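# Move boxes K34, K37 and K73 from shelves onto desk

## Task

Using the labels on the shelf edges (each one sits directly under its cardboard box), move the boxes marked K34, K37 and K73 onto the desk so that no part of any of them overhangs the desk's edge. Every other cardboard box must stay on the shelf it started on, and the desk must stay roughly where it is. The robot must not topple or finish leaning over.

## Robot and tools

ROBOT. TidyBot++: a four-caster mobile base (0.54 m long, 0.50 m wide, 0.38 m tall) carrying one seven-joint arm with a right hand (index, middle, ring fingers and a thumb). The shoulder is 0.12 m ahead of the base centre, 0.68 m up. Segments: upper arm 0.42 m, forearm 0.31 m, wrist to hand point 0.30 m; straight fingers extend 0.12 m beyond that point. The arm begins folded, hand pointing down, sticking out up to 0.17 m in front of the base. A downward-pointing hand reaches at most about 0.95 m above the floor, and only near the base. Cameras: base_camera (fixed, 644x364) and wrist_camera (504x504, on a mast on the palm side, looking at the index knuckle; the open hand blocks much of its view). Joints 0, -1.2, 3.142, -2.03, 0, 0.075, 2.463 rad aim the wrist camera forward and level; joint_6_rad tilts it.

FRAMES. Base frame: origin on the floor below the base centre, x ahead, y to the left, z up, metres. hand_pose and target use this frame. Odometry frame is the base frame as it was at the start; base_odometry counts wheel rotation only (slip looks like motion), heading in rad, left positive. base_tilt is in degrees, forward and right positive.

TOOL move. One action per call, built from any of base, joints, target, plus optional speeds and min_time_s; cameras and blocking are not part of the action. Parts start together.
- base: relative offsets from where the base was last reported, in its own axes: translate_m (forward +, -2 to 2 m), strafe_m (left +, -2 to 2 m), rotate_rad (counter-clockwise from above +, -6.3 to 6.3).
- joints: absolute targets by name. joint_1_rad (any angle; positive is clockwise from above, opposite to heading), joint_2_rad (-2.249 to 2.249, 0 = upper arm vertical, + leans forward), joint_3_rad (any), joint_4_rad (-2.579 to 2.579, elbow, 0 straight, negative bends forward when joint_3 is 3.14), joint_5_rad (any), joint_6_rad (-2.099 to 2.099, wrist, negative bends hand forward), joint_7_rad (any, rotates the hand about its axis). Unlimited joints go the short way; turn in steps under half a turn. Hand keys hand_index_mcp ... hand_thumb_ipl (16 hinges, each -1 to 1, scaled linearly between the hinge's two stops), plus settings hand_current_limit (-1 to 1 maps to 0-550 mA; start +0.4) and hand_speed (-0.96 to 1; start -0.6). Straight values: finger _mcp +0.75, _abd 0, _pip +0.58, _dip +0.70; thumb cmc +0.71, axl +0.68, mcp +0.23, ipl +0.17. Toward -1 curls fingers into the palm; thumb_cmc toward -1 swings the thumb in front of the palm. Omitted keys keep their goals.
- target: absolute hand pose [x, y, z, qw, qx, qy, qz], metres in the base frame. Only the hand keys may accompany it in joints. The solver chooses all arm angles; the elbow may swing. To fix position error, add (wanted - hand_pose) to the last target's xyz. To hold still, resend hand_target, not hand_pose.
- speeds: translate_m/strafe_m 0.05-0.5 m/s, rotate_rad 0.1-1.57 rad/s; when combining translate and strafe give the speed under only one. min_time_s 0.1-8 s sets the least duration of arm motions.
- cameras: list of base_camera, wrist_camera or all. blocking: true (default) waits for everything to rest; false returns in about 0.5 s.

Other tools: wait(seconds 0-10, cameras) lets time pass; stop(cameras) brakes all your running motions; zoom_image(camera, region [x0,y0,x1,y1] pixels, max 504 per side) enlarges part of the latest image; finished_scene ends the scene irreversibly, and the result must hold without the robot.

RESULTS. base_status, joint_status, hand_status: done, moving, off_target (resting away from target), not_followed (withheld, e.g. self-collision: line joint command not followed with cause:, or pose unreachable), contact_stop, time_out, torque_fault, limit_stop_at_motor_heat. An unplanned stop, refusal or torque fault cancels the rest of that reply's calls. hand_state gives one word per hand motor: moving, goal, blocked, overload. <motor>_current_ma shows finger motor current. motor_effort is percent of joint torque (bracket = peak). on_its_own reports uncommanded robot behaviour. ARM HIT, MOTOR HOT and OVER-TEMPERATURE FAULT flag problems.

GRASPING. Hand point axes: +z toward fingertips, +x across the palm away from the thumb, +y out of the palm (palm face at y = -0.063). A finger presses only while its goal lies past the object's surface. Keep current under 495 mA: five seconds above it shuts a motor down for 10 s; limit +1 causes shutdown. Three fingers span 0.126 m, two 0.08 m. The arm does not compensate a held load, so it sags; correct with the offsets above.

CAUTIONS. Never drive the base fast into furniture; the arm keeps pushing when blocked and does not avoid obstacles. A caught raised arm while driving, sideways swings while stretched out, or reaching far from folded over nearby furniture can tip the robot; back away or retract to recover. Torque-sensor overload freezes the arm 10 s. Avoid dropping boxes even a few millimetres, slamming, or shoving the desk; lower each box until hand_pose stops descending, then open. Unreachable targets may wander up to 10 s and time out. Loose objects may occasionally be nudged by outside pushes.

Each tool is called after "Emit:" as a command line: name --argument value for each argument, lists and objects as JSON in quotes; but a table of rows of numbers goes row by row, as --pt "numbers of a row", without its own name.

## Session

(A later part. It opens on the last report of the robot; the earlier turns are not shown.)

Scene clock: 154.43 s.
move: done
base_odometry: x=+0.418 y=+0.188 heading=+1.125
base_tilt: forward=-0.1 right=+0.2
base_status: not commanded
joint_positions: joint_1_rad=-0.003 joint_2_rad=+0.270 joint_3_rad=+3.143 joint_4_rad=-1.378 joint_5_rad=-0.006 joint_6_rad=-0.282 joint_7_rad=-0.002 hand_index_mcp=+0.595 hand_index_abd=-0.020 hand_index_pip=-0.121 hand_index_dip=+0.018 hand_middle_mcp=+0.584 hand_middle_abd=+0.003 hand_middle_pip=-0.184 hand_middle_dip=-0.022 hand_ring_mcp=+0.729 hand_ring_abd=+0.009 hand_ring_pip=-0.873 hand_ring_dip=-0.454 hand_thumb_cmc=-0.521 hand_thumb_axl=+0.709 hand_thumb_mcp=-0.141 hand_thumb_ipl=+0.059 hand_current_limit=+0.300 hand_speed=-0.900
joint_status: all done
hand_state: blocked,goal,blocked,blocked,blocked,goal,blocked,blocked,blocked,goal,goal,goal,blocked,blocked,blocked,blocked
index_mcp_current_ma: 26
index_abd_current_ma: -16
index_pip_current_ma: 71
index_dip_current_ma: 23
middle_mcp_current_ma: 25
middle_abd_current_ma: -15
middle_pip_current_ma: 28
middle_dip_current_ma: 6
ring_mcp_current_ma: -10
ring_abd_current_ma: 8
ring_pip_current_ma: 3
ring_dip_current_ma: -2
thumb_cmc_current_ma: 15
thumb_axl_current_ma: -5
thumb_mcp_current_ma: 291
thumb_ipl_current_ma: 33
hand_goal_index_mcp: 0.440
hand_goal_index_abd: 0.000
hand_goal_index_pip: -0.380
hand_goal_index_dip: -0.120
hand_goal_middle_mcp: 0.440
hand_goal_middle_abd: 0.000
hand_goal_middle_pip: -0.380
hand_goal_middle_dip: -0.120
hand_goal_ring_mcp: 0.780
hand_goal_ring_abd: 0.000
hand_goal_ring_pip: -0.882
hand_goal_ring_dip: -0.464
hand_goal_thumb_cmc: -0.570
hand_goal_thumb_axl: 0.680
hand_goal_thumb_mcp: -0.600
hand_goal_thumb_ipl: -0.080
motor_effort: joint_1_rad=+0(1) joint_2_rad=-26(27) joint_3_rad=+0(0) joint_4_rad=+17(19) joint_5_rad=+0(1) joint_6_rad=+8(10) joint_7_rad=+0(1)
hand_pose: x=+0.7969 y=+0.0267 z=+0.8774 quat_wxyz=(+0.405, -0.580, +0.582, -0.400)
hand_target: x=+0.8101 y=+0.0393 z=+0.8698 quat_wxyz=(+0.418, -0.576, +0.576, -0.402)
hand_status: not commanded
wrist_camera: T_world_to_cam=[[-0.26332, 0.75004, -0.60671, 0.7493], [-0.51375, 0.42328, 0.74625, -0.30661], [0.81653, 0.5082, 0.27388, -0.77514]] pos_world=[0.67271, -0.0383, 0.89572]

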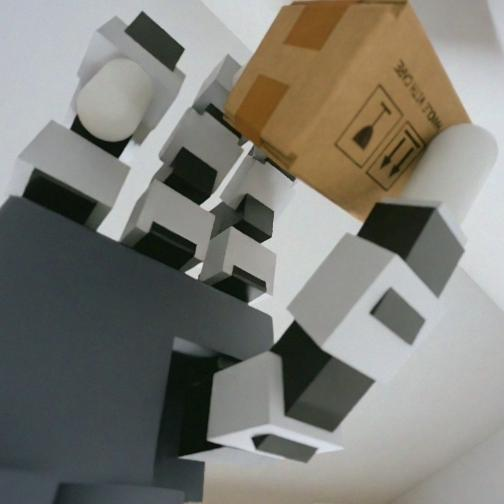

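Emit:
move --joints '{"joint_2_rad":0.30,"joint_4_rad":-1.42,"joint_6_rad":-0.18}' --min_time_s 2.0 --cameras '["wrist_camera"]'

Emit:
zoom_image --camera "wrist_camera" --region '[344, 0, 504, 160]'

Scene clock: 157.27 s.
move: done
base_odometry: x=+0.418 y=+0.188 heading=+1.125
base_tilt: forward=-0.1 right=+0.2
base_status: not commanded
joint_positions: joint_1_rad=-0.003 joint_2_rad=+0.270 joint_3_rad=+3.143 joint_4_rad=-1.406 joint_5_rad=-0.006 joint_6_rad=-0.242 joint_7_rad=-0.002 hand_index_mcp=+0.595 hand_index_abd=-0.020 hand_index_pip=-0.121 hand_index_dip=+0.018 hand_middle_mcp=+0.584 hand_middle_abd=+0.003 hand_middle_pip=-0.184 hand_middle_dip=-0.022 hand_ring_mcp=+0.729 hand_ring_abd=+0.009 hand_ring_pip=-0.873 hand_ring_dip=-0.454 hand_thumb_cmc=-0.521 hand_thumb_axl=+0.709 hand_thumb_mcp=-0.141 hand_thumb_ipl=+0.059 hand_current_limit=+0.300 hand_speed=-0.900
joint_status: all done
hand_state: blocked,goal,blocked,blocked,blocked,goal,blocked,blocked,blocked,goal,goal,goal,blocked,blocked,blocked,blocked
index_mcp_current_ma: 43
index_abd_current_ma: -3
index_pip_current_ma: 76
index_dip_current_ma: 13
middle_mcp_current_ma: 21
middle_abd_current_ma: -2
middle_pip_current_ma: 30
middle_dip_current_ma: 17
ring_mcp_current_ma: -12
ring_abd_current_ma: -11
ring_pip_current_ma: -4
ring_dip_current_ma: -4
thumb_cmc_current_ma: -3
thumb_axl_current_ma: 7
thumb_mcp_current_ma: 288
thumb_ipl_current_ma: 42
hand_goal_index_mcp: 0.440
hand_goal_index_abd: 0.000
hand_goal_index_pip: -0.380
hand_goal_index_dip: -0.120
hand_goal_middle_mcp: 0.440
hand_goal_middle_abd: 0.000
hand_goal_middle_pip: -0.380
hand_goal_middle_dip: -0.120
hand_goal_ring_mcp: 0.780
hand_goal_ring_abd: 0.000
hand_goal_ring_pip: -0.882
hand_goal_ring_dip: -0.464
hand_goal_thumb_cmc: -0.570
hand_goal_thumb_axl: 0.680
hand_goal_thumb_mcp: -0.600
hand_goal_thumb_ipl: -0.080
motor_effort: joint_1_rad=+0(0) joint_2_rad=-26(28) joint_3_rad=+0(1) joint_4_rad=+17(19) joint_5_rad=+0(1) joint_6_rad=+10(10) joint_7_rad=+0(1)
hand_pose: x=+0.7984 y=+0.0266 z=+0.8717 quat_wxyz=(+0.408, -0.578, +0.580, -0.404)
hand_target: x=+0.8115 y=+0.0394 z=+0.8596 quat_wxyz=(+0.419, -0.575, +0.575, -0.403)
hand_status: not commanded
wrist_camera: T_world_to_cam=[[-0.25575, 0.75007, -0.60991, 0.74299], [-0.52275, 0.4234, 0.73991, -0.28879], [0.81322, 0.50806, 0.28381, -0.78066]] pos_world=[0.6739, -0.0384, 0.8884]

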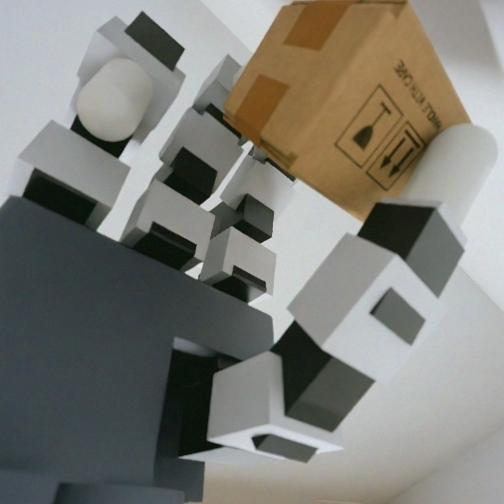

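Scaled by 3.150.

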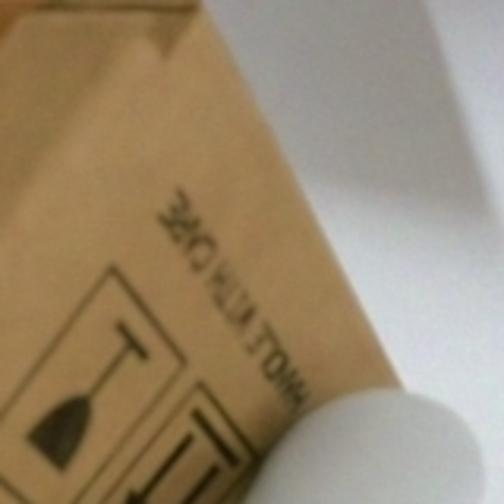

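Emit:
move --joints '{"joint_2_rad":0.31,"joint_4_rad":-1.46,"joint_6_rad":-0.13}' --min_time_s 2.0 --cameras '["wrist_camera"]'

Scene clock: 159.70 s.
move: done
base_odometry: x=+0.418 y=+0.188 heading=+1.125
base_tilt: forward=-0.1 right=+0.2
base_status: not commanded
joint_positions: joint_1_rad=-0.003 joint_2_rad=+0.277 joint_3_rad=+3.143 joint_4_rad=-1.446 joint_5_rad=-0.006 joint_6_rad=-0.192 joint_7_rad=-0.002 hand_index_mcp=+0.595 hand_index_abd=-0.020 hand_index_pip=-0.121 hand_index_dip=+0.018 hand_middle_mcp=+0.584 hand_middle_abd=+0.003 hand_middle_pip=-0.184 hand_middle_dip=-0.022 hand_ring_mcp=+0.729 hand_ring_abd=+0.009 hand_ring_pip=-0.873 hand_ring_dip=-0.454 hand_thumb_cmc=-0.521 hand_thumb_axl=+0.709 hand_thumb_mcp=-0.141 hand_thumb_ipl=+0.059 hand_current_limit=+0.300 hand_speed=-0.900
joint_status: all done
hand_state: blocked,goal,blocked,blocked,blocked,goal,blocked,blocked,blocked,goal,goal,goal,blocked,blocked,blocked,blocked
index_mcp_current_ma: 31
index_abd_current_ma: -8
index_pip_current_ma: 66
index_dip_current_ma: 18
middle_mcp_current_ma: 23
middle_abd_current_ma: 3
middle_pip_current_ma: 24
middle_dip_current_ma: 7
ring_mcp_current_ma: -9
ring_abd_current_ma: 7
ring_pip_current_ma: 11
ring_dip_current_ma: -2
thumb_cmc_current_ma: 11
thumb_axl_current_ma: 1
thumb_mcp_current_ma: 287
thumb_ipl_current_ma: 32
hand_goal_index_mcp: 0.440
hand_goal_index_abd: 0.000
hand_goal_index_pip: -0.380
hand_goal_index_dip: -0.120
hand_goal_middle_mcp: 0.440
hand_goal_middle_abd: 0.000
hand_goal_middle_pip: -0.380
hand_goal_middle_dip: -0.120
hand_goal_ring_mcp: 0.780
hand_goal_ring_abd: 0.000
hand_goal_ring_pip: -0.882
hand_goal_ring_dip: -0.464
hand_goal_thumb_cmc: -0.570
hand_goal_thumb_axl: 0.680
hand_goal_thumb_mcp: -0.600
hand_goal_thumb_ipl: -0.080
motor_effort: joint_1_rad=+0(0) joint_2_rad=-27(27) joint_3_rad=+0(0) joint_4_rad=+17(19) joint_5_rad=+1(1) joint_6_rad=+9(10) joint_7_rad=+0(1)
hand_pose: x=+0.7998 y=+0.0265 z=+0.8570 quat_wxyz=(+0.409, -0.577, +0.579, -0.405)
hand_target: x=+0.8128 y=+0.0394 z=+0.8428 quat_wxyz=(+0.419, -0.575, +0.575, -0.403)
hand_status: not commanded
wrist_camera: T_world_to_cam=[[-0.2537, 0.75017, -0.61064, 0.73343], [-0.52478, 0.42357, 0.73837, -0.2743], [0.81256, 0.50778, 0.28621, -0.77911]] pos_world=[0.67519, -0.0384, 0.87339]

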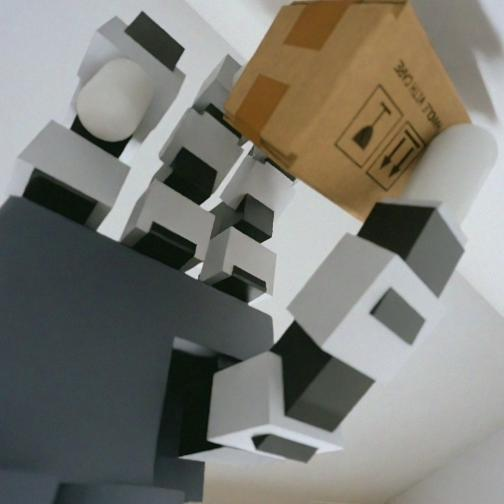

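Emit:
move --joints '{"joint_2_rad":0.32,"joint_4_rad":-1.49,"joint_6_rad":-0.09}' --min_time_s 1.5 --cameras '["wrist_camera"]'

Scene clock: 161.73 s.
move: done
base_odometry: x=+0.418 y=+0.188 heading=+1.125
base_tilt: forward=-0.1 right=+0.2
base_status: not commanded
joint_positions: joint_1_rad=-0.003 joint_2_rad=+0.286 joint_3_rad=+3.143 joint_4_rad=-1.476 joint_5_rad=-0.006 joint_6_rad=-0.152 joint_7_rad=-0.002 hand_index_mcp=+0.595 hand_index_abd=-0.020 hand_index_pip=-0.121 hand_index_dip=+0.017 hand_middle_mcp=+0.584 hand_middle_abd=+0.003 hand_middle_pip=-0.184 hand_middle_dip=-0.022 hand_ring_mcp=+0.729 hand_ring_abd=+0.009 hand_ring_pip=-0.873 hand_ring_dip=-0.454 hand_thumb_cmc=-0.521 hand_thumb_axl=+0.709 hand_thumb_mcp=-0.141 hand_thumb_ipl=+0.059 hand_current_limit=+0.300 hand_speed=-0.900
joint_status: all done
hand_state: blocked,goal,blocked,blocked,blocked,goal,blocked,blocked,blocked,goal,goal,goal,blocked,blocked,blocked,blocked
index_mcp_current_ma: 38
index_abd_current_ma: -17
index_pip_current_ma: 74
index_dip_current_ma: 23
middle_mcp_current_ma: 21
middle_abd_current_ma: 4
middle_pip_current_ma: 34
middle_dip_current_ma: 9
ring_mcp_current_ma: -8
ring_abd_current_ma: 3
ring_pip_current_ma: 7
ring_dip_current_ma: 2
thumb_cmc_current_ma: 6
thumb_axl_current_ma: 5
thumb_mcp_current_ma: 291
thumb_ipl_current_ma: 39
hand_goal_index_mcp: 0.440
hand_goal_index_abd: 0.000
hand_goal_index_pip: -0.380
hand_goal_index_dip: -0.120
hand_goal_middle_mcp: 0.440
hand_goal_middle_abd: 0.000
hand_goal_middle_pip: -0.380
hand_goal_middle_dip: -0.120
hand_goal_ring_mcp: 0.780
hand_goal_ring_abd: 0.000
hand_goal_ring_pip: -0.882
hand_goal_ring_dip: -0.464
hand_goal_thumb_cmc: -0.570
hand_goal_thumb_axl: 0.680
hand_goal_thumb_mcp: -0.600
hand_goal_thumb_ipl: -0.080
motor_effort: joint_1_rad=+1(1) joint_2_rad=-26(27) joint_3_rad=+0(0) joint_4_rad=+17(19) joint_5_rad=+0(1) joint_6_rad=+9(11) joint_7_rad=+0(1)
hand_pose: x=+0.8017 y=+0.0265 z=+0.8441 quat_wxyz=(+0.409, -0.577, +0.579, -0.405)
hand_target: x=+0.8141 y=+0.0394 z=+0.8293 quat_wxyz=(+0.419, -0.575, +0.575, -0.403)
hand_status: not commanded
wrist_camera: T_world_to_cam=[[-0.25288, 0.75015, -0.61101, 0.72567], [-0.52559, 0.42371, 0.73772, -0.26251], [0.81229, 0.50769, 0.28712, -0.77751]] pos_world=[0.67709, -0.0384, 0.86029]

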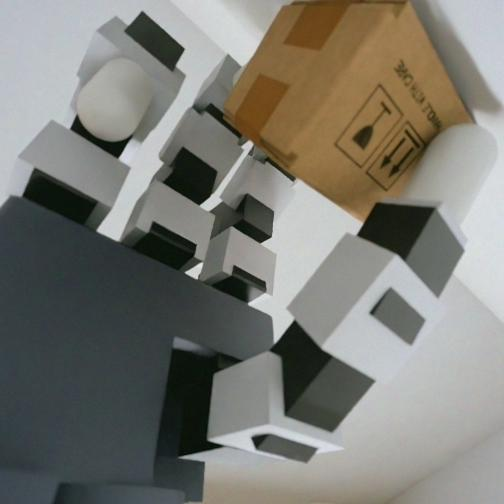

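Emit:
zoom_image --camera "wrist_camera" --region '[344, 0, 504, 160]'

Scaled by 3.150.

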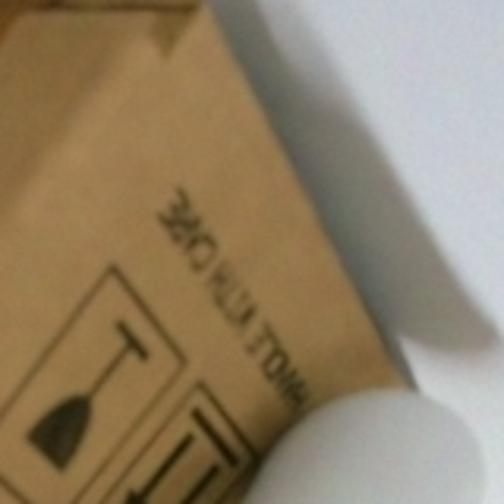

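Emit:
move --joints '{"joint_2_rad":0.325,"joint_4_rad":-1.505,"joint_6_rad":-0.07}' --min_time_s 1.5 --cameras '["wrist_camera"]'

Emit:
zoom_image --camera "wrist_camera" --region '[344, 0, 504, 160]'

Scene clock: 163.93 s.
move: done
base_odometry: x=+0.418 y=+0.188 heading=+1.125
base_tilt: forward=-0.1 right=+0.2
base_status: not commanded
joint_positions: joint_1_rad=-0.003 joint_2_rad=+0.287 joint_3_rad=+3.143 joint_4_rad=-1.488 joint_5_rad=-0.006 joint_6_rad=-0.129 joint_7_rad=-0.002 hand_index_mcp=+0.595 hand_index_abd=-0.020 hand_index_pip=-0.121 hand_index_dip=+0.017 hand_middle_mcp=+0.584 hand_middle_abd=+0.003 hand_middle_pip=-0.184 hand_middle_dip=-0.022 hand_ring_mcp=+0.729 hand_ring_abd=+0.009 hand_ring_pip=-0.873 hand_ring_dip=-0.454 hand_thumb_cmc=-0.521 hand_thumb_axl=+0.709 hand_thumb_mcp=-0.141 hand_thumb_ipl=+0.059 hand_current_limit=+0.300 hand_speed=-0.900
joint_status: all done
hand_state: blocked,goal,blocked,blocked,blocked,goal,blocked,blocked,blocked,goal,goal,goal,blocked,blocked,blocked,blocked
index_mcp_current_ma: 38
index_abd_current_ma: 0
index_pip_current_ma: 72
index_dip_current_ma: 19
middle_mcp_current_ma: 22
middle_abd_current_ma: 16
middle_pip_current_ma: 35
middle_dip_current_ma: 2
ring_mcp_current_ma: -6
ring_abd_current_ma: 1
ring_pip_current_ma: 11
ring_dip_current_ma: -6
thumb_cmc_current_ma: 3
thumb_axl_current_ma: 9
thumb_mcp_current_ma: 288
thumb_ipl_current_ma: 33
hand_goal_index_mcp: 0.440
hand_goal_index_abd: 0.000
hand_goal_index_pip: -0.380
hand_goal_index_dip: -0.120
hand_goal_middle_mcp: 0.440
hand_goal_middle_abd: 0.000
hand_goal_middle_pip: -0.380
hand_goal_middle_dip: -0.120
hand_goal_ring_mcp: 0.780
hand_goal_ring_abd: 0.000
hand_goal_ring_pip: -0.882
hand_goal_ring_dip: -0.464
hand_goal_thumb_cmc: -0.570
hand_goal_thumb_axl: 0.680
hand_goal_thumb_mcp: -0.600
hand_goal_thumb_ipl: -0.080
motor_effort: joint_1_rad=+0(1) joint_2_rad=-25(26) joint_3_rad=+0(1) joint_4_rad=+16(18) joint_5_rad=+1(1) joint_6_rad=+9(10) joint_7_rad=+0(1)
hand_pose: x=+0.8031 y=+0.0264 z=+0.8433 quat_wxyz=(+0.412, -0.575, +0.577, -0.408)
hand_target: x=+0.8145 y=+0.0394 z=+0.8225 quat_wxyz=(+0.419, -0.575, +0.575, -0.403)
hand_status: not commanded
wrist_camera: T_world_to_cam=[[-0.24599, 0.75016, -0.6138, 0.7224], [-0.53366, 0.42381, 0.73184, -0.2498], [0.80913, 0.50759, 0.29608, -0.78342]] pos_world=[0.67828, -0.03839, 0.85817]

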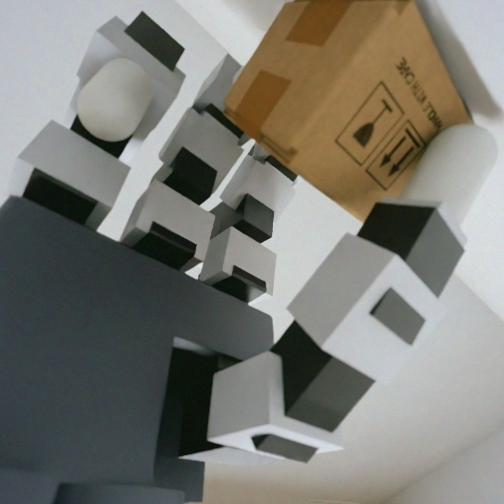

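Scaled by 3.150.

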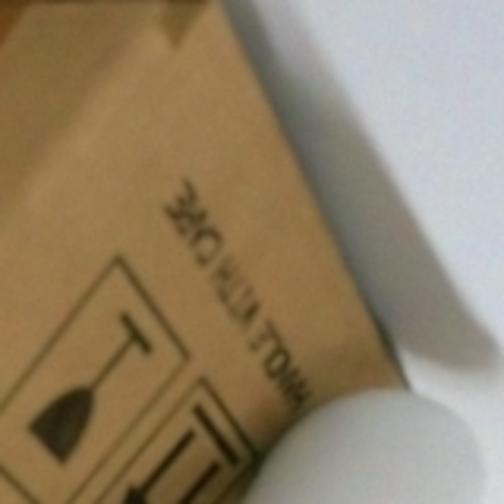

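Emit:
move --joints '{"joint_2_rad":0.335,"joint_4_rad":-1.515,"joint_6_rad":-0.06}' --min_time_s 1.5 --cameras '["wrist_camera"]'

Emit:
zoom_image --camera "wrist_camera" --region '[344, 0, 504, 160]'

Scene clock: 166.20 s.
move: done
base_odometry: x=+0.418 y=+0.188 heading=+1.125
base_tilt: forward=-0.1 right=+0.2
base_status: not commanded
joint_positions: joint_1_rad=-0.003 joint_2_rad=+0.290 joint_3_rad=+3.143 joint_4_rad=-1.493 joint_5_rad=-0.006 joint_6_rad=-0.115 joint_7_rad=-0.002 hand_index_mcp=+0.595 hand_index_abd=-0.020 hand_index_pip=-0.121 hand_index_dip=+0.017 hand_middle_mcp=+0.584 hand_middle_abd=+0.003 hand_middle_pip=-0.184 hand_middle_dip=-0.022 hand_ring_mcp=+0.729 hand_ring_abd=+0.009 hand_ring_pip=-0.873 hand_ring_dip=-0.454 hand_thumb_cmc=-0.521 hand_thumb_axl=+0.710 hand_thumb_mcp=-0.141 hand_thumb_ipl=+0.058 hand_current_limit=+0.300 hand_speed=-0.900
joint_status: all done
hand_state: blocked,goal,blocked,blocked,blocked,goal,blocked,blocked,blocked,goal,goal,goal,blocked,blocked,blocked,blocked
index_mcp_current_ma: 38
index_abd_current_ma: -4
index_pip_current_ma: 73
index_dip_current_ma: 19
middle_mcp_current_ma: 26
middle_abd_current_ma: -4
middle_pip_current_ma: 36
middle_dip_current_ma: 13
ring_mcp_current_ma: -5
ring_abd_current_ma: -4
ring_pip_current_ma: 2
ring_dip_current_ma: -11
thumb_cmc_current_ma: 10
thumb_axl_current_ma: -8
thumb_mcp_current_ma: 299
thumb_ipl_current_ma: 43
hand_goal_index_mcp: 0.440
hand_goal_index_abd: 0.000
hand_goal_index_pip: -0.380
hand_goal_index_dip: -0.120
hand_goal_middle_mcp: 0.440
hand_goal_middle_abd: 0.000
hand_goal_middle_pip: -0.380
hand_goal_middle_dip: -0.120
hand_goal_ring_mcp: 0.780
hand_goal_ring_abd: 0.000
hand_goal_ring_pip: -0.882
hand_goal_ring_dip: -0.464
hand_goal_thumb_cmc: -0.570
hand_goal_thumb_axl: 0.680
hand_goal_thumb_mcp: -0.600
hand_goal_thumb_ipl: -0.080
motor_effort: joint_1_rad=+0(0) joint_2_rad=-24(26) joint_3_rad=+0(1) joint_4_rad=+16(18) joint_5_rad=+0(1) joint_6_rad=+8(10) joint_7_rad=+1(1)
hand_pose: x=+0.8048 y=+0.0264 z=+0.8419 quat_wxyz=(+0.414, -0.573, +0.576, -0.410)
hand_target: x=+0.8150 y=+0.0394 z=+0.8125 quat_wxyz=(+0.416, -0.577, +0.577, -0.400)
hand_status: not commanded
wrist_camera: T_world_to_cam=[[-0.24237, 0.75022, -0.61517, 0.72025], [-0.53783, 0.42383, 0.72877, -0.24178], [0.80746, 0.50749, 0.30076, -0.78696]] pos_world=[0.67997, -0.03849, 0.85596]

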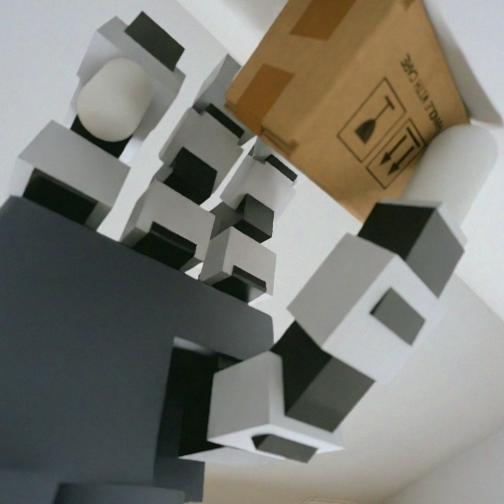

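Scaled by 3.150.

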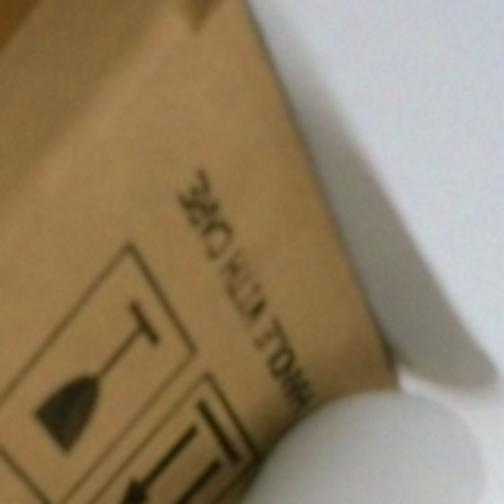

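Emit:
move --joints '{"joint_2_rad":0.345,"joint_4_rad":-1.525,"joint_6_rad":-0.06}' --min_time_s 1.5 --cameras '["wrist_camera"]'

Emit:
zoom_image --camera "wrist_camera" --region '[344, 0, 504, 160]'

Scene clock: 168.37 s.
move: done
base_odometry: x=+0.418 y=+0.188 heading=+1.125
base_tilt: forward=-0.1 right=+0.2
base_status: not commanded
joint_positions: joint_1_rad=-0.003 joint_2_rad=+0.293 joint_3_rad=+3.143 joint_4_rad=-1.496 joint_5_rad=-0.006 joint_6_rad=-0.108 joint_7_rad=-0.002 hand_index_mcp=+0.596 hand_index_abd=-0.020 hand_index_pip=-0.121 hand_index_dip=+0.017 hand_middle_mcp=+0.584 hand_middle_abd=+0.003 hand_middle_pip=-0.183 hand_middle_dip=-0.022 hand_ring_mcp=+0.729 hand_ring_abd=+0.009 hand_ring_pip=-0.873 hand_ring_dip=-0.454 hand_thumb_cmc=-0.520 hand_thumb_axl=+0.711 hand_thumb_mcp=-0.141 hand_thumb_ipl=+0.058 hand_current_limit=+0.300 hand_speed=-0.900
joint_status: all done
hand_state: blocked,goal,blocked,blocked,blocked,goal,blocked,blocked,blocked,goal,goal,goal,blocked,blocked,blocked,blocked
index_mcp_current_ma: 37
index_abd_current_ma: -4
index_pip_current_ma: 71
index_dip_current_ma: 25
middle_mcp_current_ma: 27
middle_abd_current_ma: -5
middle_pip_current_ma: 21
middle_dip_current_ma: 10
ring_mcp_current_ma: 0
ring_abd_current_ma: 11
ring_pip_current_ma: 4
ring_dip_current_ma: -1
thumb_cmc_current_ma: 2
thumb_axl_current_ma: 3
thumb_mcp_current_ma: 293
thumb_ipl_current_ma: 42
hand_goal_index_mcp: 0.440
hand_goal_index_abd: 0.000
hand_goal_index_pip: -0.380
hand_goal_index_dip: -0.120
hand_goal_middle_mcp: 0.440
hand_goal_middle_abd: 0.000
hand_goal_middle_pip: -0.380
hand_goal_middle_dip: -0.120
hand_goal_ring_mcp: 0.780
hand_goal_ring_abd: 0.000
hand_goal_ring_pip: -0.882
hand_goal_ring_dip: -0.464
hand_goal_thumb_cmc: -0.570
hand_goal_thumb_axl: 0.680
hand_goal_thumb_mcp: -0.600
hand_goal_thumb_ipl: -0.080
motor_effort: joint_1_rad=+0(1) joint_2_rad=-23(25) joint_3_rad=+0(1) joint_4_rad=+15(16) joint_5_rad=+1(1) joint_6_rad=+7(9) joint_7_rad=+1(1)
hand_pose: x=+0.8058 y=+0.0264 z=+0.8395 quat_wxyz=(+0.414, -0.573, +0.576, -0.410)
hand_target: x=+0.8136 y=+0.0394 z=+0.8000 quat_wxyz=(+0.410, -0.581, +0.581, -0.395)
hand_status: not commanded
wrist_camera: T_world_to_cam=[[-0.24208, 0.75024, -0.61526, 0.71889], [-0.53816, 0.42382, 0.72854, -0.23906], [0.80733, 0.50747, 0.30115, -0.78729]] pos_world=[0.68097, -0.03849, 0.85356]

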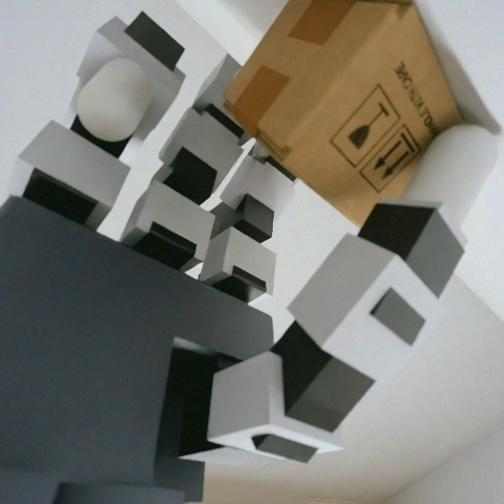

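Scaled by 3.150.

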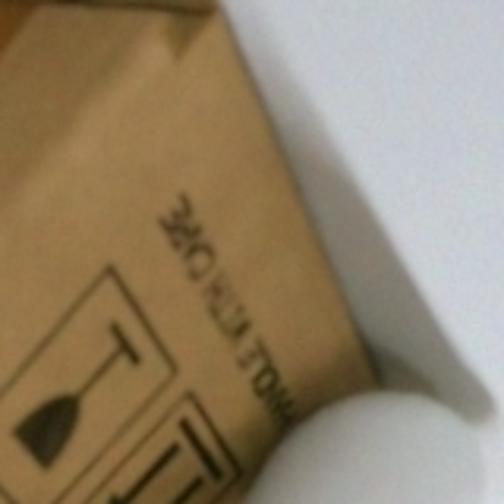

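Emit:
move --joints '{"hand_index_mcp":0.56,"hand_middle_mcp":0.56,"hand_index_pip":-0.2,"hand_middle_pip":-0.24,"hand_index_dip":0.0,"hand_middle_dip":-0.03,"hand_thumb_mcp":-0.3,"hand_thumb_ipl":0.03,"joint_2_rad":0.335,"joint_4_rad":-1.515}' --min_time_s 1 --cameras '["wrist_camera"]'

Emit:
move --joints '{"hand_index_mcp":0.61,"hand_middle_mcp":0.61,"hand_index_pip":-0.12,"hand_middle_pip":-0.16,"hand_index_dip":0.04,"hand_middle_dip":0.01,"hand_thumb_mcp":-0.13,"hand_thumb_ipl":0.06}' --cameras '["wrist_camera"]'

Scene clock: 170.23 s.
move: off_target
base_odometry: x=+0.418 y=+0.188 heading=+1.125
base_tilt: forward=-0.1 right=+0.2
base_status: not commanded
joint_positions: joint_1_rad=-0.003 joint_2_rad=+0.293 joint_3_rad=+3.143 joint_4_rad=-1.496 joint_5_rad=-0.006 joint_6_rad=-0.108 joint_7_rad=-0.002 hand_index_mcp=+0.604 hand_index_abd=-0.020 hand_index_pip=-0.123 hand_index_dip=+0.021 hand_middle_mcp=+0.592 hand_middle_abd=+0.003 hand_middle_pip=-0.185 hand_middle_dip=-0.019 hand_ring_mcp=+0.729 hand_ring_abd=+0.009 hand_ring_pip=-0.873 hand_ring_dip=-0.454 hand_thumb_cmc=-0.519 hand_thumb_axl=+0.711 hand_thumb_mcp=-0.156 hand_thumb_ipl=+0.079 hand_current_limit=+0.300 hand_speed=-0.900
joint_status: hand_index_mcp off_target (ended at +0.604, target +0.560); hand_index_pip off_target (ended at -0.123, target -0.200); hand_index_dip off_target (ended at +0.021, target +0.000); hand_middle_mcp off_target (ended at +0.592, target +0.560); hand_middle_pip off_target (ended at -0.185, target -0.240); hand_thumb_mcp off_target (ended at -0.156, target -0.300); hand_thumb_ipl off_target (ended at +0.079, target +0.030); the others done
hand_state: blocked,goal,blocked,blocked,blocked,goal,blocked,goal,blocked,goal,goal,goal,blocked,blocked,blocked,blocked
index_mcp_current_ma: 8
index_abd_current_ma: -16
index_pip_current_ma: 14
index_dip_current_ma: 3
middle_mcp_current_ma: -2
middle_abd_current_ma: -3
middle_pip_current_ma: -10
middle_dip_current_ma: 0
ring_mcp_current_ma: -7
ring_abd_current_ma: 16
ring_pip_current_ma: 7
ring_dip_current_ma: -6
thumb_cmc_current_ma: 2
thumb_axl_current_ma: 3
thumb_mcp_current_ma: 22
thumb_ipl_current_ma: 7
hand_goal_index_mcp: 0.560
hand_goal_index_abd: 0.000
hand_goal_index_pip: -0.200
hand_goal_index_dip: 0.000
hand_goal_middle_mcp: 0.560
hand_goal_middle_abd: 0.000
hand_goal_middle_pip: -0.240
hand_goal_middle_dip: -0.030
hand_goal_ring_mcp: 0.780
hand_goal_ring_abd: 0.000
hand_goal_ring_pip: -0.882
hand_goal_ring_dip: -0.464
hand_goal_thumb_cmc: -0.570
hand_goal_thumb_axl: 0.680
hand_goal_thumb_mcp: -0.300
hand_goal_thumb_ipl: 0.030
motor_effort: joint_1_rad=+0(1) joint_2_rad=-23(24) joint_3_rad=+0(0) joint_4_rad=+15(16) joint_5_rad=+1(1) joint_6_rad=+7(9) joint_7_rad=+0(1)
hand_pose: x=+0.8058 y=+0.0264 z=+0.8395 quat_wxyz=(+0.414, -0.573, +0.576, -0.410)
hand_target: x=+0.8150 y=+0.0394 z=+0.8125 quat_wxyz=(+0.416, -0.577, +0.577, -0.400)
hand_status: not commanded
wrist_camera: T_world_to_cam=[[-0.24214, 0.75021, -0.61526, 0.71893], [-0.53809, 0.42384, 0.72857, -0.23914], [0.80736, 0.50748, 0.30106, -0.78722]] pos_world=[0.68097, -0.03849, 0.85356]

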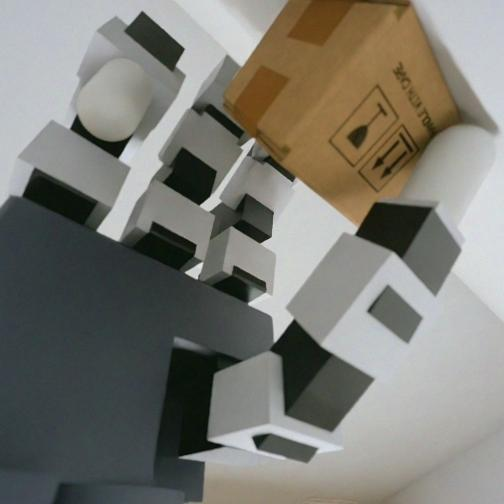

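Scene clock: 171.23 s.
move: off_target
base_odometry: x=+0.418 y=+0.188 heading=+1.125
base_tilt: forward=-0.1 right=+0.2
base_status: not commanded
joint_positions: joint_1_rad=-0.003 joint_2_rad=+0.296 joint_3_rad=+3.143 joint_4_rad=-1.497 joint_5_rad=-0.006 joint_6_rad=-0.108 joint_7_rad=-0.002 hand_index_mcp=+0.601 hand_index_abd=-0.020 hand_index_pip=-0.118 hand_index_dip=+0.035 hand_middle_mcp=+0.587 hand_middle_abd=+0.003 hand_middle_pip=-0.178 hand_middle_dip=+0.003 hand_ring_mcp=+0.729 hand_ring_abd=+0.009 hand_ring_pip=-0.873 hand_ring_dip=-0.454 hand_thumb_cmc=-0.527 hand_thumb_axl=+0.711 hand_thumb_mcp=-0.147 hand_thumb_ipl=+0.065 hand_current_limit=+0.300 hand_speed=-0.900
joint_status: hand_middle_mcp off_target (ended at +0.587, target +0.610); the others done
hand_state: goal,goal,goal,goal,blocked,goal,goal,goal,blocked,goal,goal,goal,blocked,blocked,goal,goal
index_mcp_current_ma: 13
index_abd_current_ma: -1
index_pip_current_ma: 12
index_dip_current_ma: 8
middle_mcp_current_ma: -8
middle_abd_current_ma: 3
middle_pip_current_ma: -5
middle_dip_current_ma: -5
ring_mcp_current_ma: 2
ring_abd_current_ma: -2
ring_pip_current_ma: 10
ring_dip_current_ma: -3
thumb_cmc_current_ma: 10
thumb_axl_current_ma: -1
thumb_mcp_current_ma: -18
thumb_ipl_current_ma: 1
hand_goal_index_mcp: 0.610
hand_goal_index_abd: 0.000
hand_goal_index_pip: -0.120
hand_goal_index_dip: 0.040
hand_goal_middle_mcp: 0.610
hand_goal_middle_abd: 0.000
hand_goal_middle_pip: -0.160
hand_goal_middle_dip: 0.010
hand_goal_ring_mcp: 0.780
hand_goal_ring_abd: 0.000
hand_goal_ring_pip: -0.882
hand_goal_ring_dip: -0.464
hand_goal_thumb_cmc: -0.570
hand_goal_thumb_axl: 0.680
hand_goal_thumb_mcp: -0.130
hand_goal_thumb_ipl: 0.060
motor_effort: joint_1_rad=+0(1) joint_2_rad=-24(25) joint_3_rad=+0(1) joint_4_rad=+16(16) joint_5_rad=+1(1) joint_6_rad=+7(9) joint_7_rad=+0(1)
hand_pose: x=+0.8060 y=+0.0264 z=+0.8376 quat_wxyz=(+0.413, -0.574, +0.576, -0.409)
hand_target: x=+0.8150 y=+0.0394 z=+0.8125 quat_wxyz=(+0.416, -0.577, +0.577, -0.400)
hand_status: not commanded
wrist_camera: T_world_to_cam=[[-0.24391, 0.75024, -0.61453, 0.71861], [-0.536, 0.4238, 0.73014, -0.24058], [0.80822, 0.50747, 0.29876, -0.78562]] pos_world=[0.68128, -0.03849, 0.85197]

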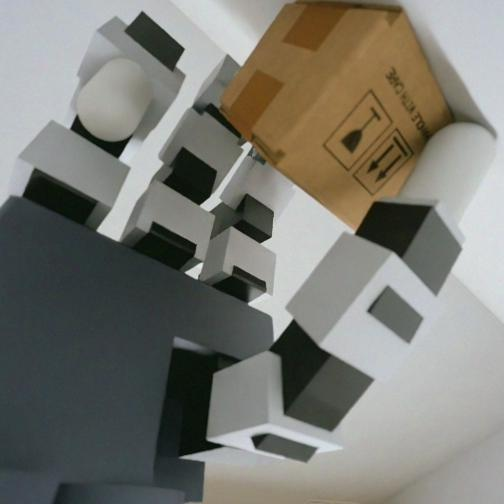

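Emit:
move --joints '{"hand_index_mcp":0.69,"hand_middle_mcp":0.69,"hand_index_pip":-0.03,"hand_middle_pip":-0.03,"hand_index_dip":0.12,"hand_middle_dip":0.12,"hand_thumb_mcp":-0.05,"hand_thumb_ipl":0.03,"joint_2_rad":0.325}' --cameras '["wrist_camera"]'

Emit:
move --joints '{"hand_index_mcp":0.78,"hand_middle_mcp":0.78,"hand_index_pip":0.066,"hand_middle_pip":0.066,"hand_index_dip":0.188,"hand_middle_dip":0.188,"hand_thumb_mcp":0.0,"hand_thumb_ipl":0.006,"joint_2_rad":0.295,"joint_4_rad":-1.46,"joint_6_rad":-0.14}' --min_time_s 1.5 --cameras '["wrist_camera"]'

Scene clock: 172.43 s.
move: off_target
base_odometry: x=+0.418 y=+0.188 heading=+1.125
base_tilt: forward=-0.1 right=+0.2
base_status: not commanded
joint_positions: joint_1_rad=-0.003 joint_2_rad=+0.296 joint_3_rad=+3.143 joint_4_rad=-1.497 joint_5_rad=-0.006 joint_6_rad=-0.108 joint_7_rad=-0.002 hand_index_mcp=+0.611 hand_index_abd=-0.020 hand_index_pip=-0.051 hand_index_dip=+0.107 hand_middle_mcp=+0.599 hand_middle_abd=+0.003 hand_middle_pip=-0.053 hand_middle_dip=+0.109 hand_ring_mcp=+0.729 hand_ring_abd=+0.009 hand_ring_pip=-0.873 hand_ring_dip=-0.454 hand_thumb_cmc=-0.527 hand_thumb_axl=+0.708 hand_thumb_mcp=-0.120 hand_thumb_ipl=+0.024 hand_current_limit=+0.300 hand_speed=-0.900
joint_status: hand_index_mcp off_target (ended at +0.611, target +0.690); hand_index_pip off_target (ended at -0.051, target -0.030); hand_middle_mcp off_target (ended at +0.599, target +0.690); hand_middle_pip off_target (ended at -0.053, target -0.030); hand_thumb_mcp off_target (ended at -0.120, target -0.050); the others done
hand_state: blocked,goal,blocked,goal,blocked,goal,blocked,goal,blocked,goal,goal,goal,blocked,blocked,blocked,goal
index_mcp_current_ma: -6
index_abd_current_ma: -10
index_pip_current_ma: 13
index_dip_current_ma: 8
middle_mcp_current_ma: -9
middle_abd_current_ma: 7
middle_pip_current_ma: -22
middle_dip_current_ma: -6
ring_mcp_current_ma: -7
ring_abd_current_ma: 10
ring_pip_current_ma: 9
ring_dip_current_ma: -10
thumb_cmc_current_ma: 9
thumb_axl_current_ma: 9
thumb_mcp_current_ma: -5
thumb_ipl_current_ma: -2
hand_goal_index_mcp: 0.690
hand_goal_index_abd: 0.000
hand_goal_index_pip: -0.030
hand_goal_index_dip: 0.120
hand_goal_middle_mcp: 0.690
hand_goal_middle_abd: 0.000
hand_goal_middle_pip: -0.030
hand_goal_middle_dip: 0.120
hand_goal_ring_mcp: 0.780
hand_goal_ring_abd: 0.000
hand_goal_ring_pip: -0.882
hand_goal_ring_dip: -0.464
hand_goal_thumb_cmc: -0.570
hand_goal_thumb_axl: 0.680
hand_goal_thumb_mcp: -0.050
hand_goal_thumb_ipl: 0.030
motor_effort: joint_1_rad=+0(1) joint_2_rad=-25(26) joint_3_rad=+0(1) joint_4_rad=+16(16) joint_5_rad=+1(1) joint_6_rad=+8(9) joint_7_rad=+0(1)
hand_pose: x=+0.8060 y=+0.0264 z=+0.8376 quat_wxyz=(+0.413, -0.574, +0.576, -0.409)
hand_target: x=+0.8137 y=+0.0394 z=+0.8195 quat_wxyz=(+0.419, -0.575, +0.575, -0.403)
hand_status: not commanded
wrist_camera: T_world_to_cam=[[-0.24391, 0.75024, -0.61453, 0.71861], [-0.536, 0.4238, 0.73014, -0.24058], [0.80822, 0.50747, 0.29876, -0.78562]] pos_world=[0.68128, -0.03849, 0.85197]

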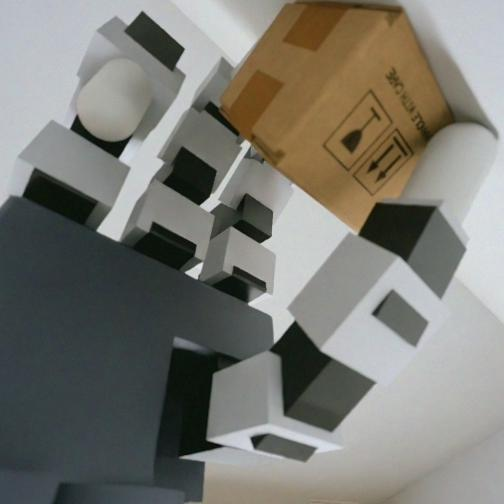

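Scene clock: 174.23 s.
move: off_target
base_odometry: x=+0.418 y=+0.188 heading=+1.125
base_tilt: forward=-0.1 right=+0.2
base_status: not commanded
joint_positions: joint_1_rad=-0.003 joint_2_rad=+0.295 joint_3_rad=+3.143 joint_4_rad=-1.488 joint_5_rad=-0.006 joint_6_rad=-0.108 joint_7_rad=-0.002 hand_index_mcp=+0.697 hand_index_abd=-0.020 hand_index_pip=+0.040 hand_index_dip=+0.174 hand_middle_mcp=+0.684 hand_middle_abd=+0.003 hand_middle_pip=+0.038 hand_middle_dip=+0.176 hand_ring_mcp=+0.729 hand_ring_abd=+0.009 hand_ring_pip=-0.873 hand_ring_dip=-0.454 hand_thumb_cmc=-0.562 hand_thumb_axl=+0.693 hand_thumb_mcp=-0.007 hand_thumb_ipl=+0.001 hand_current_limit=+0.300 hand_speed=-0.900
joint_status: hand_index_mcp off_target (ended at +0.697, target +0.780); hand_index_pip off_target (ended at +0.040, target +0.066); hand_middle_mcp off_target (ended at +0.684, target +0.780); hand_middle_pip off_target (ended at +0.038, target +0.066); the others done
hand_state: blocked,goal,blocked,goal,blocked,goal,blocked,goal,blocked,goal,goal,goal,goal,goal,goal,goal
index_mcp_current_ma: -8
index_abd_current_ma: 1
index_pip_current_ma: 8
index_dip_current_ma: -4
middle_mcp_current_ma: -8
middle_abd_current_ma: -6
middle_pip_current_ma: -13
middle_dip_current_ma: -4
ring_mcp_current_ma: -11
ring_abd_current_ma: 1
ring_pip_current_ma: 17
ring_dip_current_ma: -8
thumb_cmc_current_ma: 2
thumb_axl_current_ma: -6
thumb_mcp_current_ma: 6
thumb_ipl_current_ma: -6
hand_goal_index_mcp: 0.780
hand_goal_index_abd: 0.000
hand_goal_index_pip: 0.066
hand_goal_index_dip: 0.188
hand_goal_middle_mcp: 0.780
hand_goal_middle_abd: 0.000
hand_goal_middle_pip: 0.066
hand_goal_middle_dip: 0.188
hand_goal_ring_mcp: 0.780
hand_goal_ring_abd: 0.000
hand_goal_ring_pip: -0.882
hand_goal_ring_dip: -0.464
hand_goal_thumb_cmc: -0.570
hand_goal_thumb_axl: 0.680
hand_goal_thumb_mcp: 0.000
hand_goal_thumb_ipl: 0.006
motor_effort: joint_1_rad=+0(1) joint_2_rad=-25(27) joint_3_rad=+0(1) joint_4_rad=+16(17) joint_5_rad=+0(2) joint_6_rad=+9(9) joint_7_rad=+0(1)
hand_pose: x=+0.8081 y=+0.0264 z=+0.8425 quat_wxyz=(+0.416, -0.572, +0.575, -0.412)
hand_target: x=+0.8086 y=+0.0393 z=+0.8506 quat_wxyz=(+0.421, -0.574, +0.574, -0.405)
hand_status: not commanded
wrist_camera: T_world_to_cam=[[-0.23859, 0.75023, -0.61662, 0.71955], [-0.54231, 0.4238, 0.72546, -0.23401], [0.80559, 0.50749, 0.30574, -0.79246]] pos_world=[0.68317, -0.03849, 0.85575]

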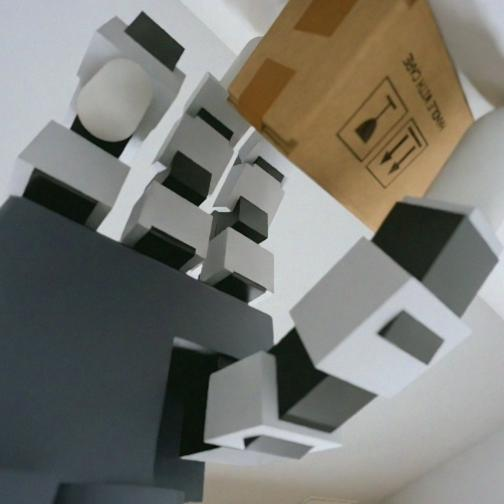

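Emit:
move --joints '{"joint_2_rad":0.255,"joint_4_rad":-1.12,"joint_6_rad":-0.54}' --min_time_s 2.5 --cameras '["wrist_camera"]'

Scene clock: 177.57 s.
move: done
base_odometry: x=+0.418 y=+0.188 heading=+1.125
base_tilt: forward=-0.1 right=+0.2
base_status: not commanded
joint_positions: joint_1_rad=-0.003 joint_2_rad=+0.265 joint_3_rad=+3.143 joint_4_rad=-1.146 joint_5_rad=-0.006 joint_6_rad=-0.478 joint_7_rad=-0.002 hand_index_mcp=+0.697 hand_index_abd=-0.020 hand_index_pip=+0.040 hand_index_dip=+0.174 hand_middle_mcp=+0.684 hand_middle_abd=+0.003 hand_middle_pip=+0.038 hand_middle_dip=+0.176 hand_ring_mcp=+0.729 hand_ring_abd=+0.009 hand_ring_pip=-0.873 hand_ring_dip=-0.454 hand_thumb_cmc=-0.562 hand_thumb_axl=+0.693 hand_thumb_mcp=-0.007 hand_thumb_ipl=+0.001 hand_current_limit=+0.300 hand_speed=-0.900
joint_status: all done
hand_state: blocked,goal,blocked,goal,blocked,goal,blocked,goal,blocked,goal,goal,goal,goal,goal,goal,goal
index_mcp_current_ma: 3
index_abd_current_ma: -3
index_pip_current_ma: 2
index_dip_current_ma: 12
middle_mcp_current_ma: -19
middle_abd_current_ma: 6
middle_pip_current_ma: -7
middle_dip_current_ma: -9
ring_mcp_current_ma: 10
ring_abd_current_ma: 10
ring_pip_current_ma: 4
ring_dip_current_ma: -3
thumb_cmc_current_ma: -6
thumb_axl_current_ma: 12
thumb_mcp_current_ma: -10
thumb_ipl_current_ma: 4
hand_goal_index_mcp: 0.780
hand_goal_index_abd: 0.000
hand_goal_index_pip: 0.066
hand_goal_index_dip: 0.188
hand_goal_middle_mcp: 0.780
hand_goal_middle_abd: 0.000
hand_goal_middle_pip: 0.066
hand_goal_middle_dip: 0.188
hand_goal_ring_mcp: 0.780
hand_goal_ring_abd: 0.000
hand_goal_ring_pip: -0.882
hand_goal_ring_dip: -0.464
hand_goal_thumb_cmc: -0.570
hand_goal_thumb_axl: 0.680
hand_goal_thumb_mcp: 0.000
hand_goal_thumb_ipl: 0.006
motor_effort: joint_1_rad=+0(1) joint_2_rad=-25(27) joint_3_rad=+0(1) joint_4_rad=+16(17) joint_5_rad=+1(1) joint_6_rad=+9(10) joint_7_rad=+0(1)
hand_pose: x=+0.7992 y=+0.0270 z=+0.9630 quat_wxyz=(+0.417, -0.572, +0.574, -0.412)
hand_target: x=+0.7881 y=+0.0389 z=+0.9688 quat_wxyz=(+0.415, -0.578, +0.578, -0.399)
hand_status: not commanded
wrist_camera: T_world_to_cam=[[-0.23865, 0.74979, -0.61714, 0.79194], [-0.54483, 0.42269, 0.72422, -0.32331], [0.80387, 0.50908, 0.30763, -0.82292]] pos_world=[0.67437, -0.0382, 0.97605]

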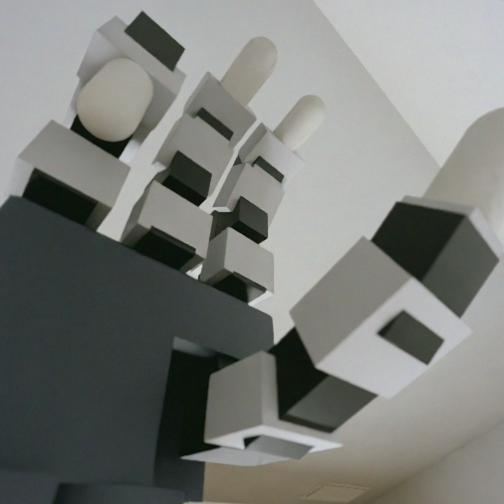

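Emit:
move --base '{"translate_m":-1.1}' --speeds '{"translate_m":0.35}'

Emit:
move --base '{"translate_m":-0.848,"strafe_m":0.702,"rotate_rad":-3.142}' --joints '{"joint_1_rad":0.0,"joint_2_rad":-1.2,"joint_3_rad":3.142,"joint_4_rad":-2.03,"joint_5_rad":0.0,"joint_6_rad":-0.1,"joint_7_rad":2.463}' --min_time_s 4 --cameras '["all"]'

Scene clock: 182.87 s.
move: done
base_odometry: x=-0.057 y=-0.805 heading=+1.125
base_tilt: forward=-0.1 right=+0.2
base_status: done
joint_positions: joint_1_rad=-0.004 joint_2_rad=+0.251 joint_3_rad=+3.143 joint_4_rad=-1.145 joint_5_rad=-0.006 joint_6_rad=-0.481 joint_7_rad=-0.002 hand_index_mcp=+0.698 hand_index_abd=-0.019 hand_index_pip=+0.040 hand_index_dip=+0.174 hand_middle_mcp=+0.685 hand_middle_abd=+0.004 hand_middle_pip=+0.038 hand_middle_dip=+0.176 hand_ring_mcp=+0.729 hand_ring_abd=+0.009 hand_ring_pip=-0.873 hand_ring_dip=-0.454 hand_thumb_cmc=-0.562 hand_thumb_axl=+0.692 hand_thumb_mcp=-0.007 hand_thumb_ipl=+0.001 hand_current_limit=+0.300 hand_speed=-0.900
joint_status: not commanded
hand_state: blocked,goal,blocked,goal,blocked,goal,blocked,goal,blocked,goal,goal,goal,goal,goal,goal,goal
index_mcp_current_ma: 0
index_abd_current_ma: -22
index_pip_current_ma: 9
index_dip_current_ma: 3
middle_mcp_current_ma: -4
middle_abd_current_ma: -5
middle_pip_current_ma: -14
middle_dip_current_ma: -4
ring_mcp_current_ma: 2
ring_abd_current_ma: -1
ring_pip_current_ma: 8
ring_dip_current_ma: -3
thumb_cmc_current_ma: 0
thumb_axl_current_ma: -2
thumb_mcp_current_ma: -11
thumb_ipl_current_ma: 5
hand_goal_index_mcp: 0.780
hand_goal_index_abd: 0.000
hand_goal_index_pip: 0.066
hand_goal_index_dip: 0.188
hand_goal_middle_mcp: 0.780
hand_goal_middle_abd: 0.000
hand_goal_middle_pip: 0.066
hand_goal_middle_dip: 0.188
hand_goal_ring_mcp: 0.780
hand_goal_ring_abd: 0.000
hand_goal_ring_pip: -0.882
hand_goal_ring_dip: -0.464
hand_goal_thumb_cmc: -0.570
hand_goal_thumb_axl: 0.680
hand_goal_thumb_mcp: 0.000
hand_goal_thumb_ipl: 0.006
motor_effort: joint_1_rad=+0(2) joint_2_rad=-24(29) joint_3_rad=+0(1) joint_4_rad=+17(17) joint_5_rad=+0(1) joint_6_rad=+9(9) joint_7_rad=+0(1)
hand_pose: x=+0.7949 y=+0.0274 z=+0.9722 quat_wxyz=(+0.420, -0.570, +0.571, -0.415)
hand_target: x=+0.7881 y=+0.0389 z=+0.9688 quat_wxyz=(+0.415, -0.578, +0.578, -0.399)
hand_status: not commanded
pictures: none

Scene clock: 187.53 s.
move: done
base_odometry: x=-1.056 y=-1.267 heading=-2.017
base_tilt: forward=-0.1 right=+0.3
base_status: done
joint_positions: joint_1_rad=-0.008 joint_2_rad=-1.184 joint_3_rad=+3.143 joint_4_rad=-2.012 joint_5_rad=-0.006 joint_6_rad=-0.155 joint_7_rad=+2.412 hand_index_mcp=+0.793 hand_index_abd=+0.001 hand_index_pip=+0.058 hand_index_dip=+0.174 hand_middle_mcp=+0.796 hand_middle_abd=+0.009 hand_middle_pip=+0.059 hand_middle_dip=+0.176 hand_ring_mcp=+0.786 hand_ring_abd=+0.009 hand_ring_pip=-0.879 hand_ring_dip=-0.454 hand_thumb_cmc=-0.546 hand_thumb_axl=+0.692 hand_thumb_mcp=-0.006 hand_thumb_ipl=+0.001 hand_current_limit=+0.300 hand_speed=-0.900
joint_status: all done
hand_state: goal,goal,goal,goal,goal,goal,goal,goal,goal,goal,goal,goal,blocked,goal,goal,goal
index_mcp_current_ma: 19
index_abd_current_ma: -9
index_pip_current_ma: 6
index_dip_current_ma: 5
middle_mcp_current_ma: -9
middle_abd_current_ma: 6
middle_pip_current_ma: -16
middle_dip_current_ma: 2
ring_mcp_current_ma: 4
ring_abd_current_ma: 2
ring_pip_current_ma: 12
ring_dip_current_ma: 4
thumb_cmc_current_ma: 0
thumb_axl_current_ma: 3
thumb_mcp_current_ma: -13
thumb_ipl_current_ma: 6
hand_goal_index_mcp: 0.780
hand_goal_index_abd: 0.000
hand_goal_index_pip: 0.066
hand_goal_index_dip: 0.188
hand_goal_middle_mcp: 0.780
hand_goal_middle_abd: 0.000
hand_goal_middle_pip: 0.066
hand_goal_middle_dip: 0.188
hand_goal_ring_mcp: 0.780
hand_goal_ring_abd: 0.000
hand_goal_ring_pip: -0.882
hand_goal_ring_dip: -0.464
hand_goal_thumb_cmc: -0.570
hand_goal_thumb_axl: 0.680
hand_goal_thumb_mcp: 0.000
hand_goal_thumb_ipl: 0.006
on_its_own: hand_index_mcp moved +0.095 to your old target +0.780; hand_middle_mcp moved +0.110 to your old target +0.780; hand_middle_pip moved +0.021 to your old target +0.066; hand_ring_mcp moved +0.057 to your old target +0.780
motor_effort: joint_1_rad=+0(3) joint_2_rad=+15(29) joint_3_rad=+1(2) joint_4_rad=+12(18) joint_5_rad=+0(2) joint_6_rad=+8(10) joint_7_rad=+0(2)
hand_pose: x=+0.1859 y=-0.0725 z=+1.2601 quat_wxyz=(-0.354, -0.431, -0.193, -0.807)
hand_target: x=+0.1694 y=-0.0699 z=+1.2682 quat_wxyz=(-0.386, -0.405, -0.193, -0.806)
hand_status: not commanded
pictures: base_camera, wrist_camera
wrist_camera: T_world_to_cam=[[-0.01281, -0.99964, -0.02339, -0.01354], [-0.24653, 0.02582, -0.96879, 1.21853], [0.96905, -0.00665, -0.24677, 0.25985]] pos_world=[0.04842, -0.04327, 1.24431]

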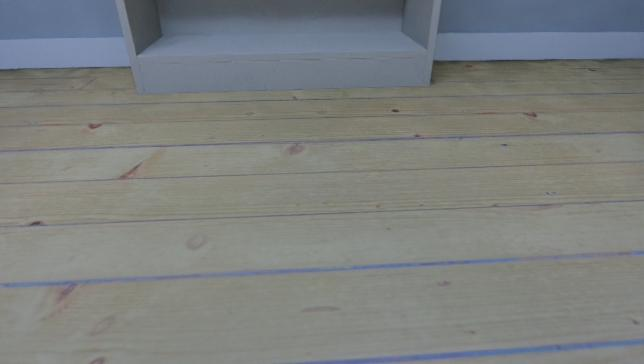

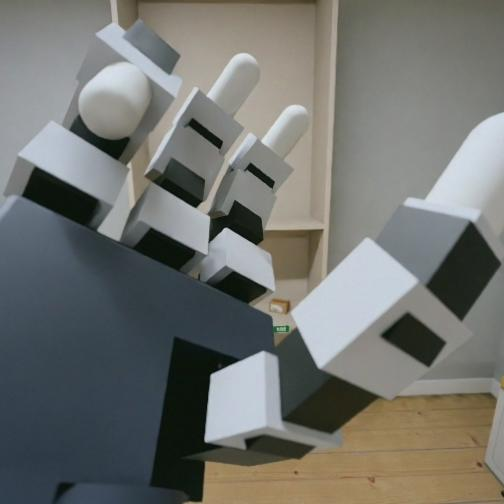

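Emit:
move --joints '{"joint_1_rad":-0.65,"joint_6_rad":0.1}' --min_time_s 1 --cameras '["wrist_camera"]'

Emit:
zoom_image --camera "wrist_camera" --region '[344, 344, 504, 504]'

Scene clock: 190.97 s.
move: done
base_odometry: x=-1.056 y=-1.267 heading=-2.017
base_tilt: forward=-0.1 right=+0.2
base_status: not commanded
joint_positions: joint_1_rad=-0.626 joint_2_rad=-1.184 joint_3_rad=+3.143 joint_4_rad=-2.012 joint_5_rad=-0.006 joint_6_rad=+0.044 joint_7_rad=+2.414 hand_index_mcp=+0.794 hand_index_abd=+0.001 hand_index_pip=+0.058 hand_index_dip=+0.174 hand_middle_mcp=+0.796 hand_middle_abd=+0.009 hand_middle_pip=+0.059 hand_middle_dip=+0.176 hand_ring_mcp=+0.786 hand_ring_abd=+0.009 hand_ring_pip=-0.879 hand_ring_dip=-0.454 hand_thumb_cmc=-0.546 hand_thumb_axl=+0.692 hand_thumb_mcp=-0.003 hand_thumb_ipl=+0.001 hand_current_limit=+0.300 hand_speed=-0.900
joint_status: all done
hand_state: goal,goal,goal,goal,goal,goal,goal,goal,goal,goal,goal,goal,blocked,goal,goal,goal
index_mcp_current_ma: 16
index_abd_current_ma: -10
index_pip_current_ma: 11
index_dip_current_ma: 7
middle_mcp_current_ma: -3
middle_abd_current_ma: 7
middle_pip_current_ma: -9
middle_dip_current_ma: 1
ring_mcp_current_ma: 2
ring_abd_current_ma: 1
ring_pip_current_ma: 10
ring_dip_current_ma: -10
thumb_cmc_current_ma: 6
thumb_axl_current_ma: 4
thumb_mcp_current_ma: -1
thumb_ipl_current_ma: -5
hand_goal_index_mcp: 0.780
hand_goal_index_abd: 0.000
hand_goal_index_pip: 0.066
hand_goal_index_dip: 0.188
hand_goal_middle_mcp: 0.780
hand_goal_middle_abd: 0.000
hand_goal_middle_pip: 0.066
hand_goal_middle_dip: 0.188
hand_goal_ring_mcp: 0.780
hand_goal_ring_abd: 0.000
hand_goal_ring_pip: -0.882
hand_goal_ring_dip: -0.464
hand_goal_thumb_cmc: -0.570
hand_goal_thumb_axl: 0.680
hand_goal_thumb_mcp: 0.000
hand_goal_thumb_ipl: 0.006
motor_effort: joint_1_rad=+0(2) joint_2_rad=+16(16) joint_3_rad=+1(1) joint_4_rad=+12(13) joint_5_rad=+0(1) joint_6_rad=+7(9) joint_7_rad=+0(1)
hand_pose: x=+0.1790 y=-0.0471 z=+1.3002 quat_wxyz=(-0.097, -0.285, -0.255, -0.919)
hand_target: x=+0.1630 y=-0.0543 z=+1.3057 quat_wxyz=(-0.113, -0.256, -0.249, -0.927)
hand_status: not commanded
wrist_camera: T_world_to_cam=[[0.57112, -0.82043, -0.02665, -0.07918], [-0.05678, -0.0071, -0.99836, 1.25797], [0.8189, 0.5717, -0.05063, 0.0757]] pos_world=[0.05465, -0.09931, 1.25763]

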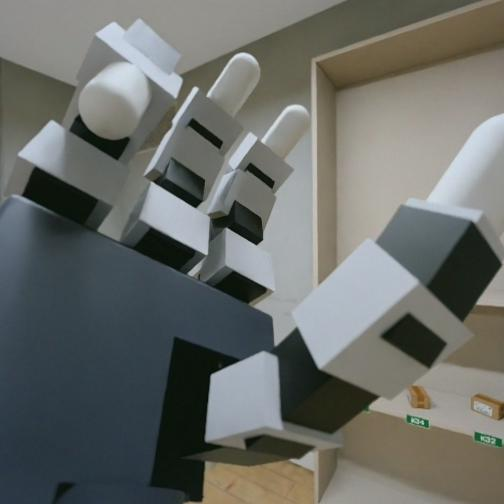

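Scaled by 3.150.

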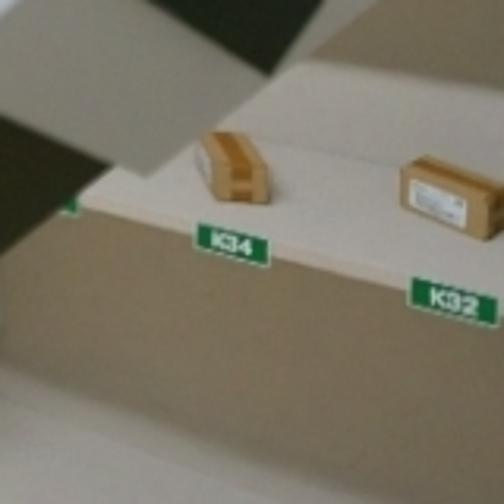

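Emit:
zoom_image --camera "wrist_camera" --region '[396, 376, 446, 426]'

Scaled by 10.080.

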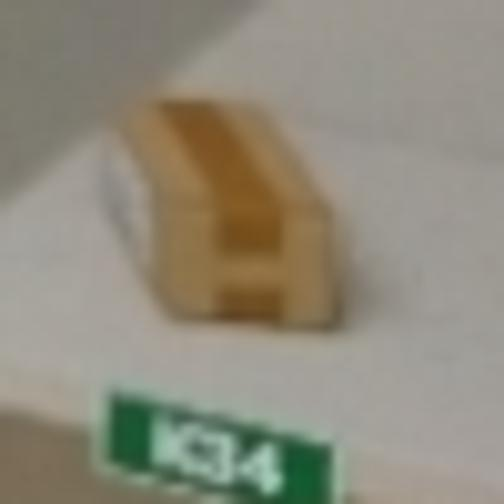

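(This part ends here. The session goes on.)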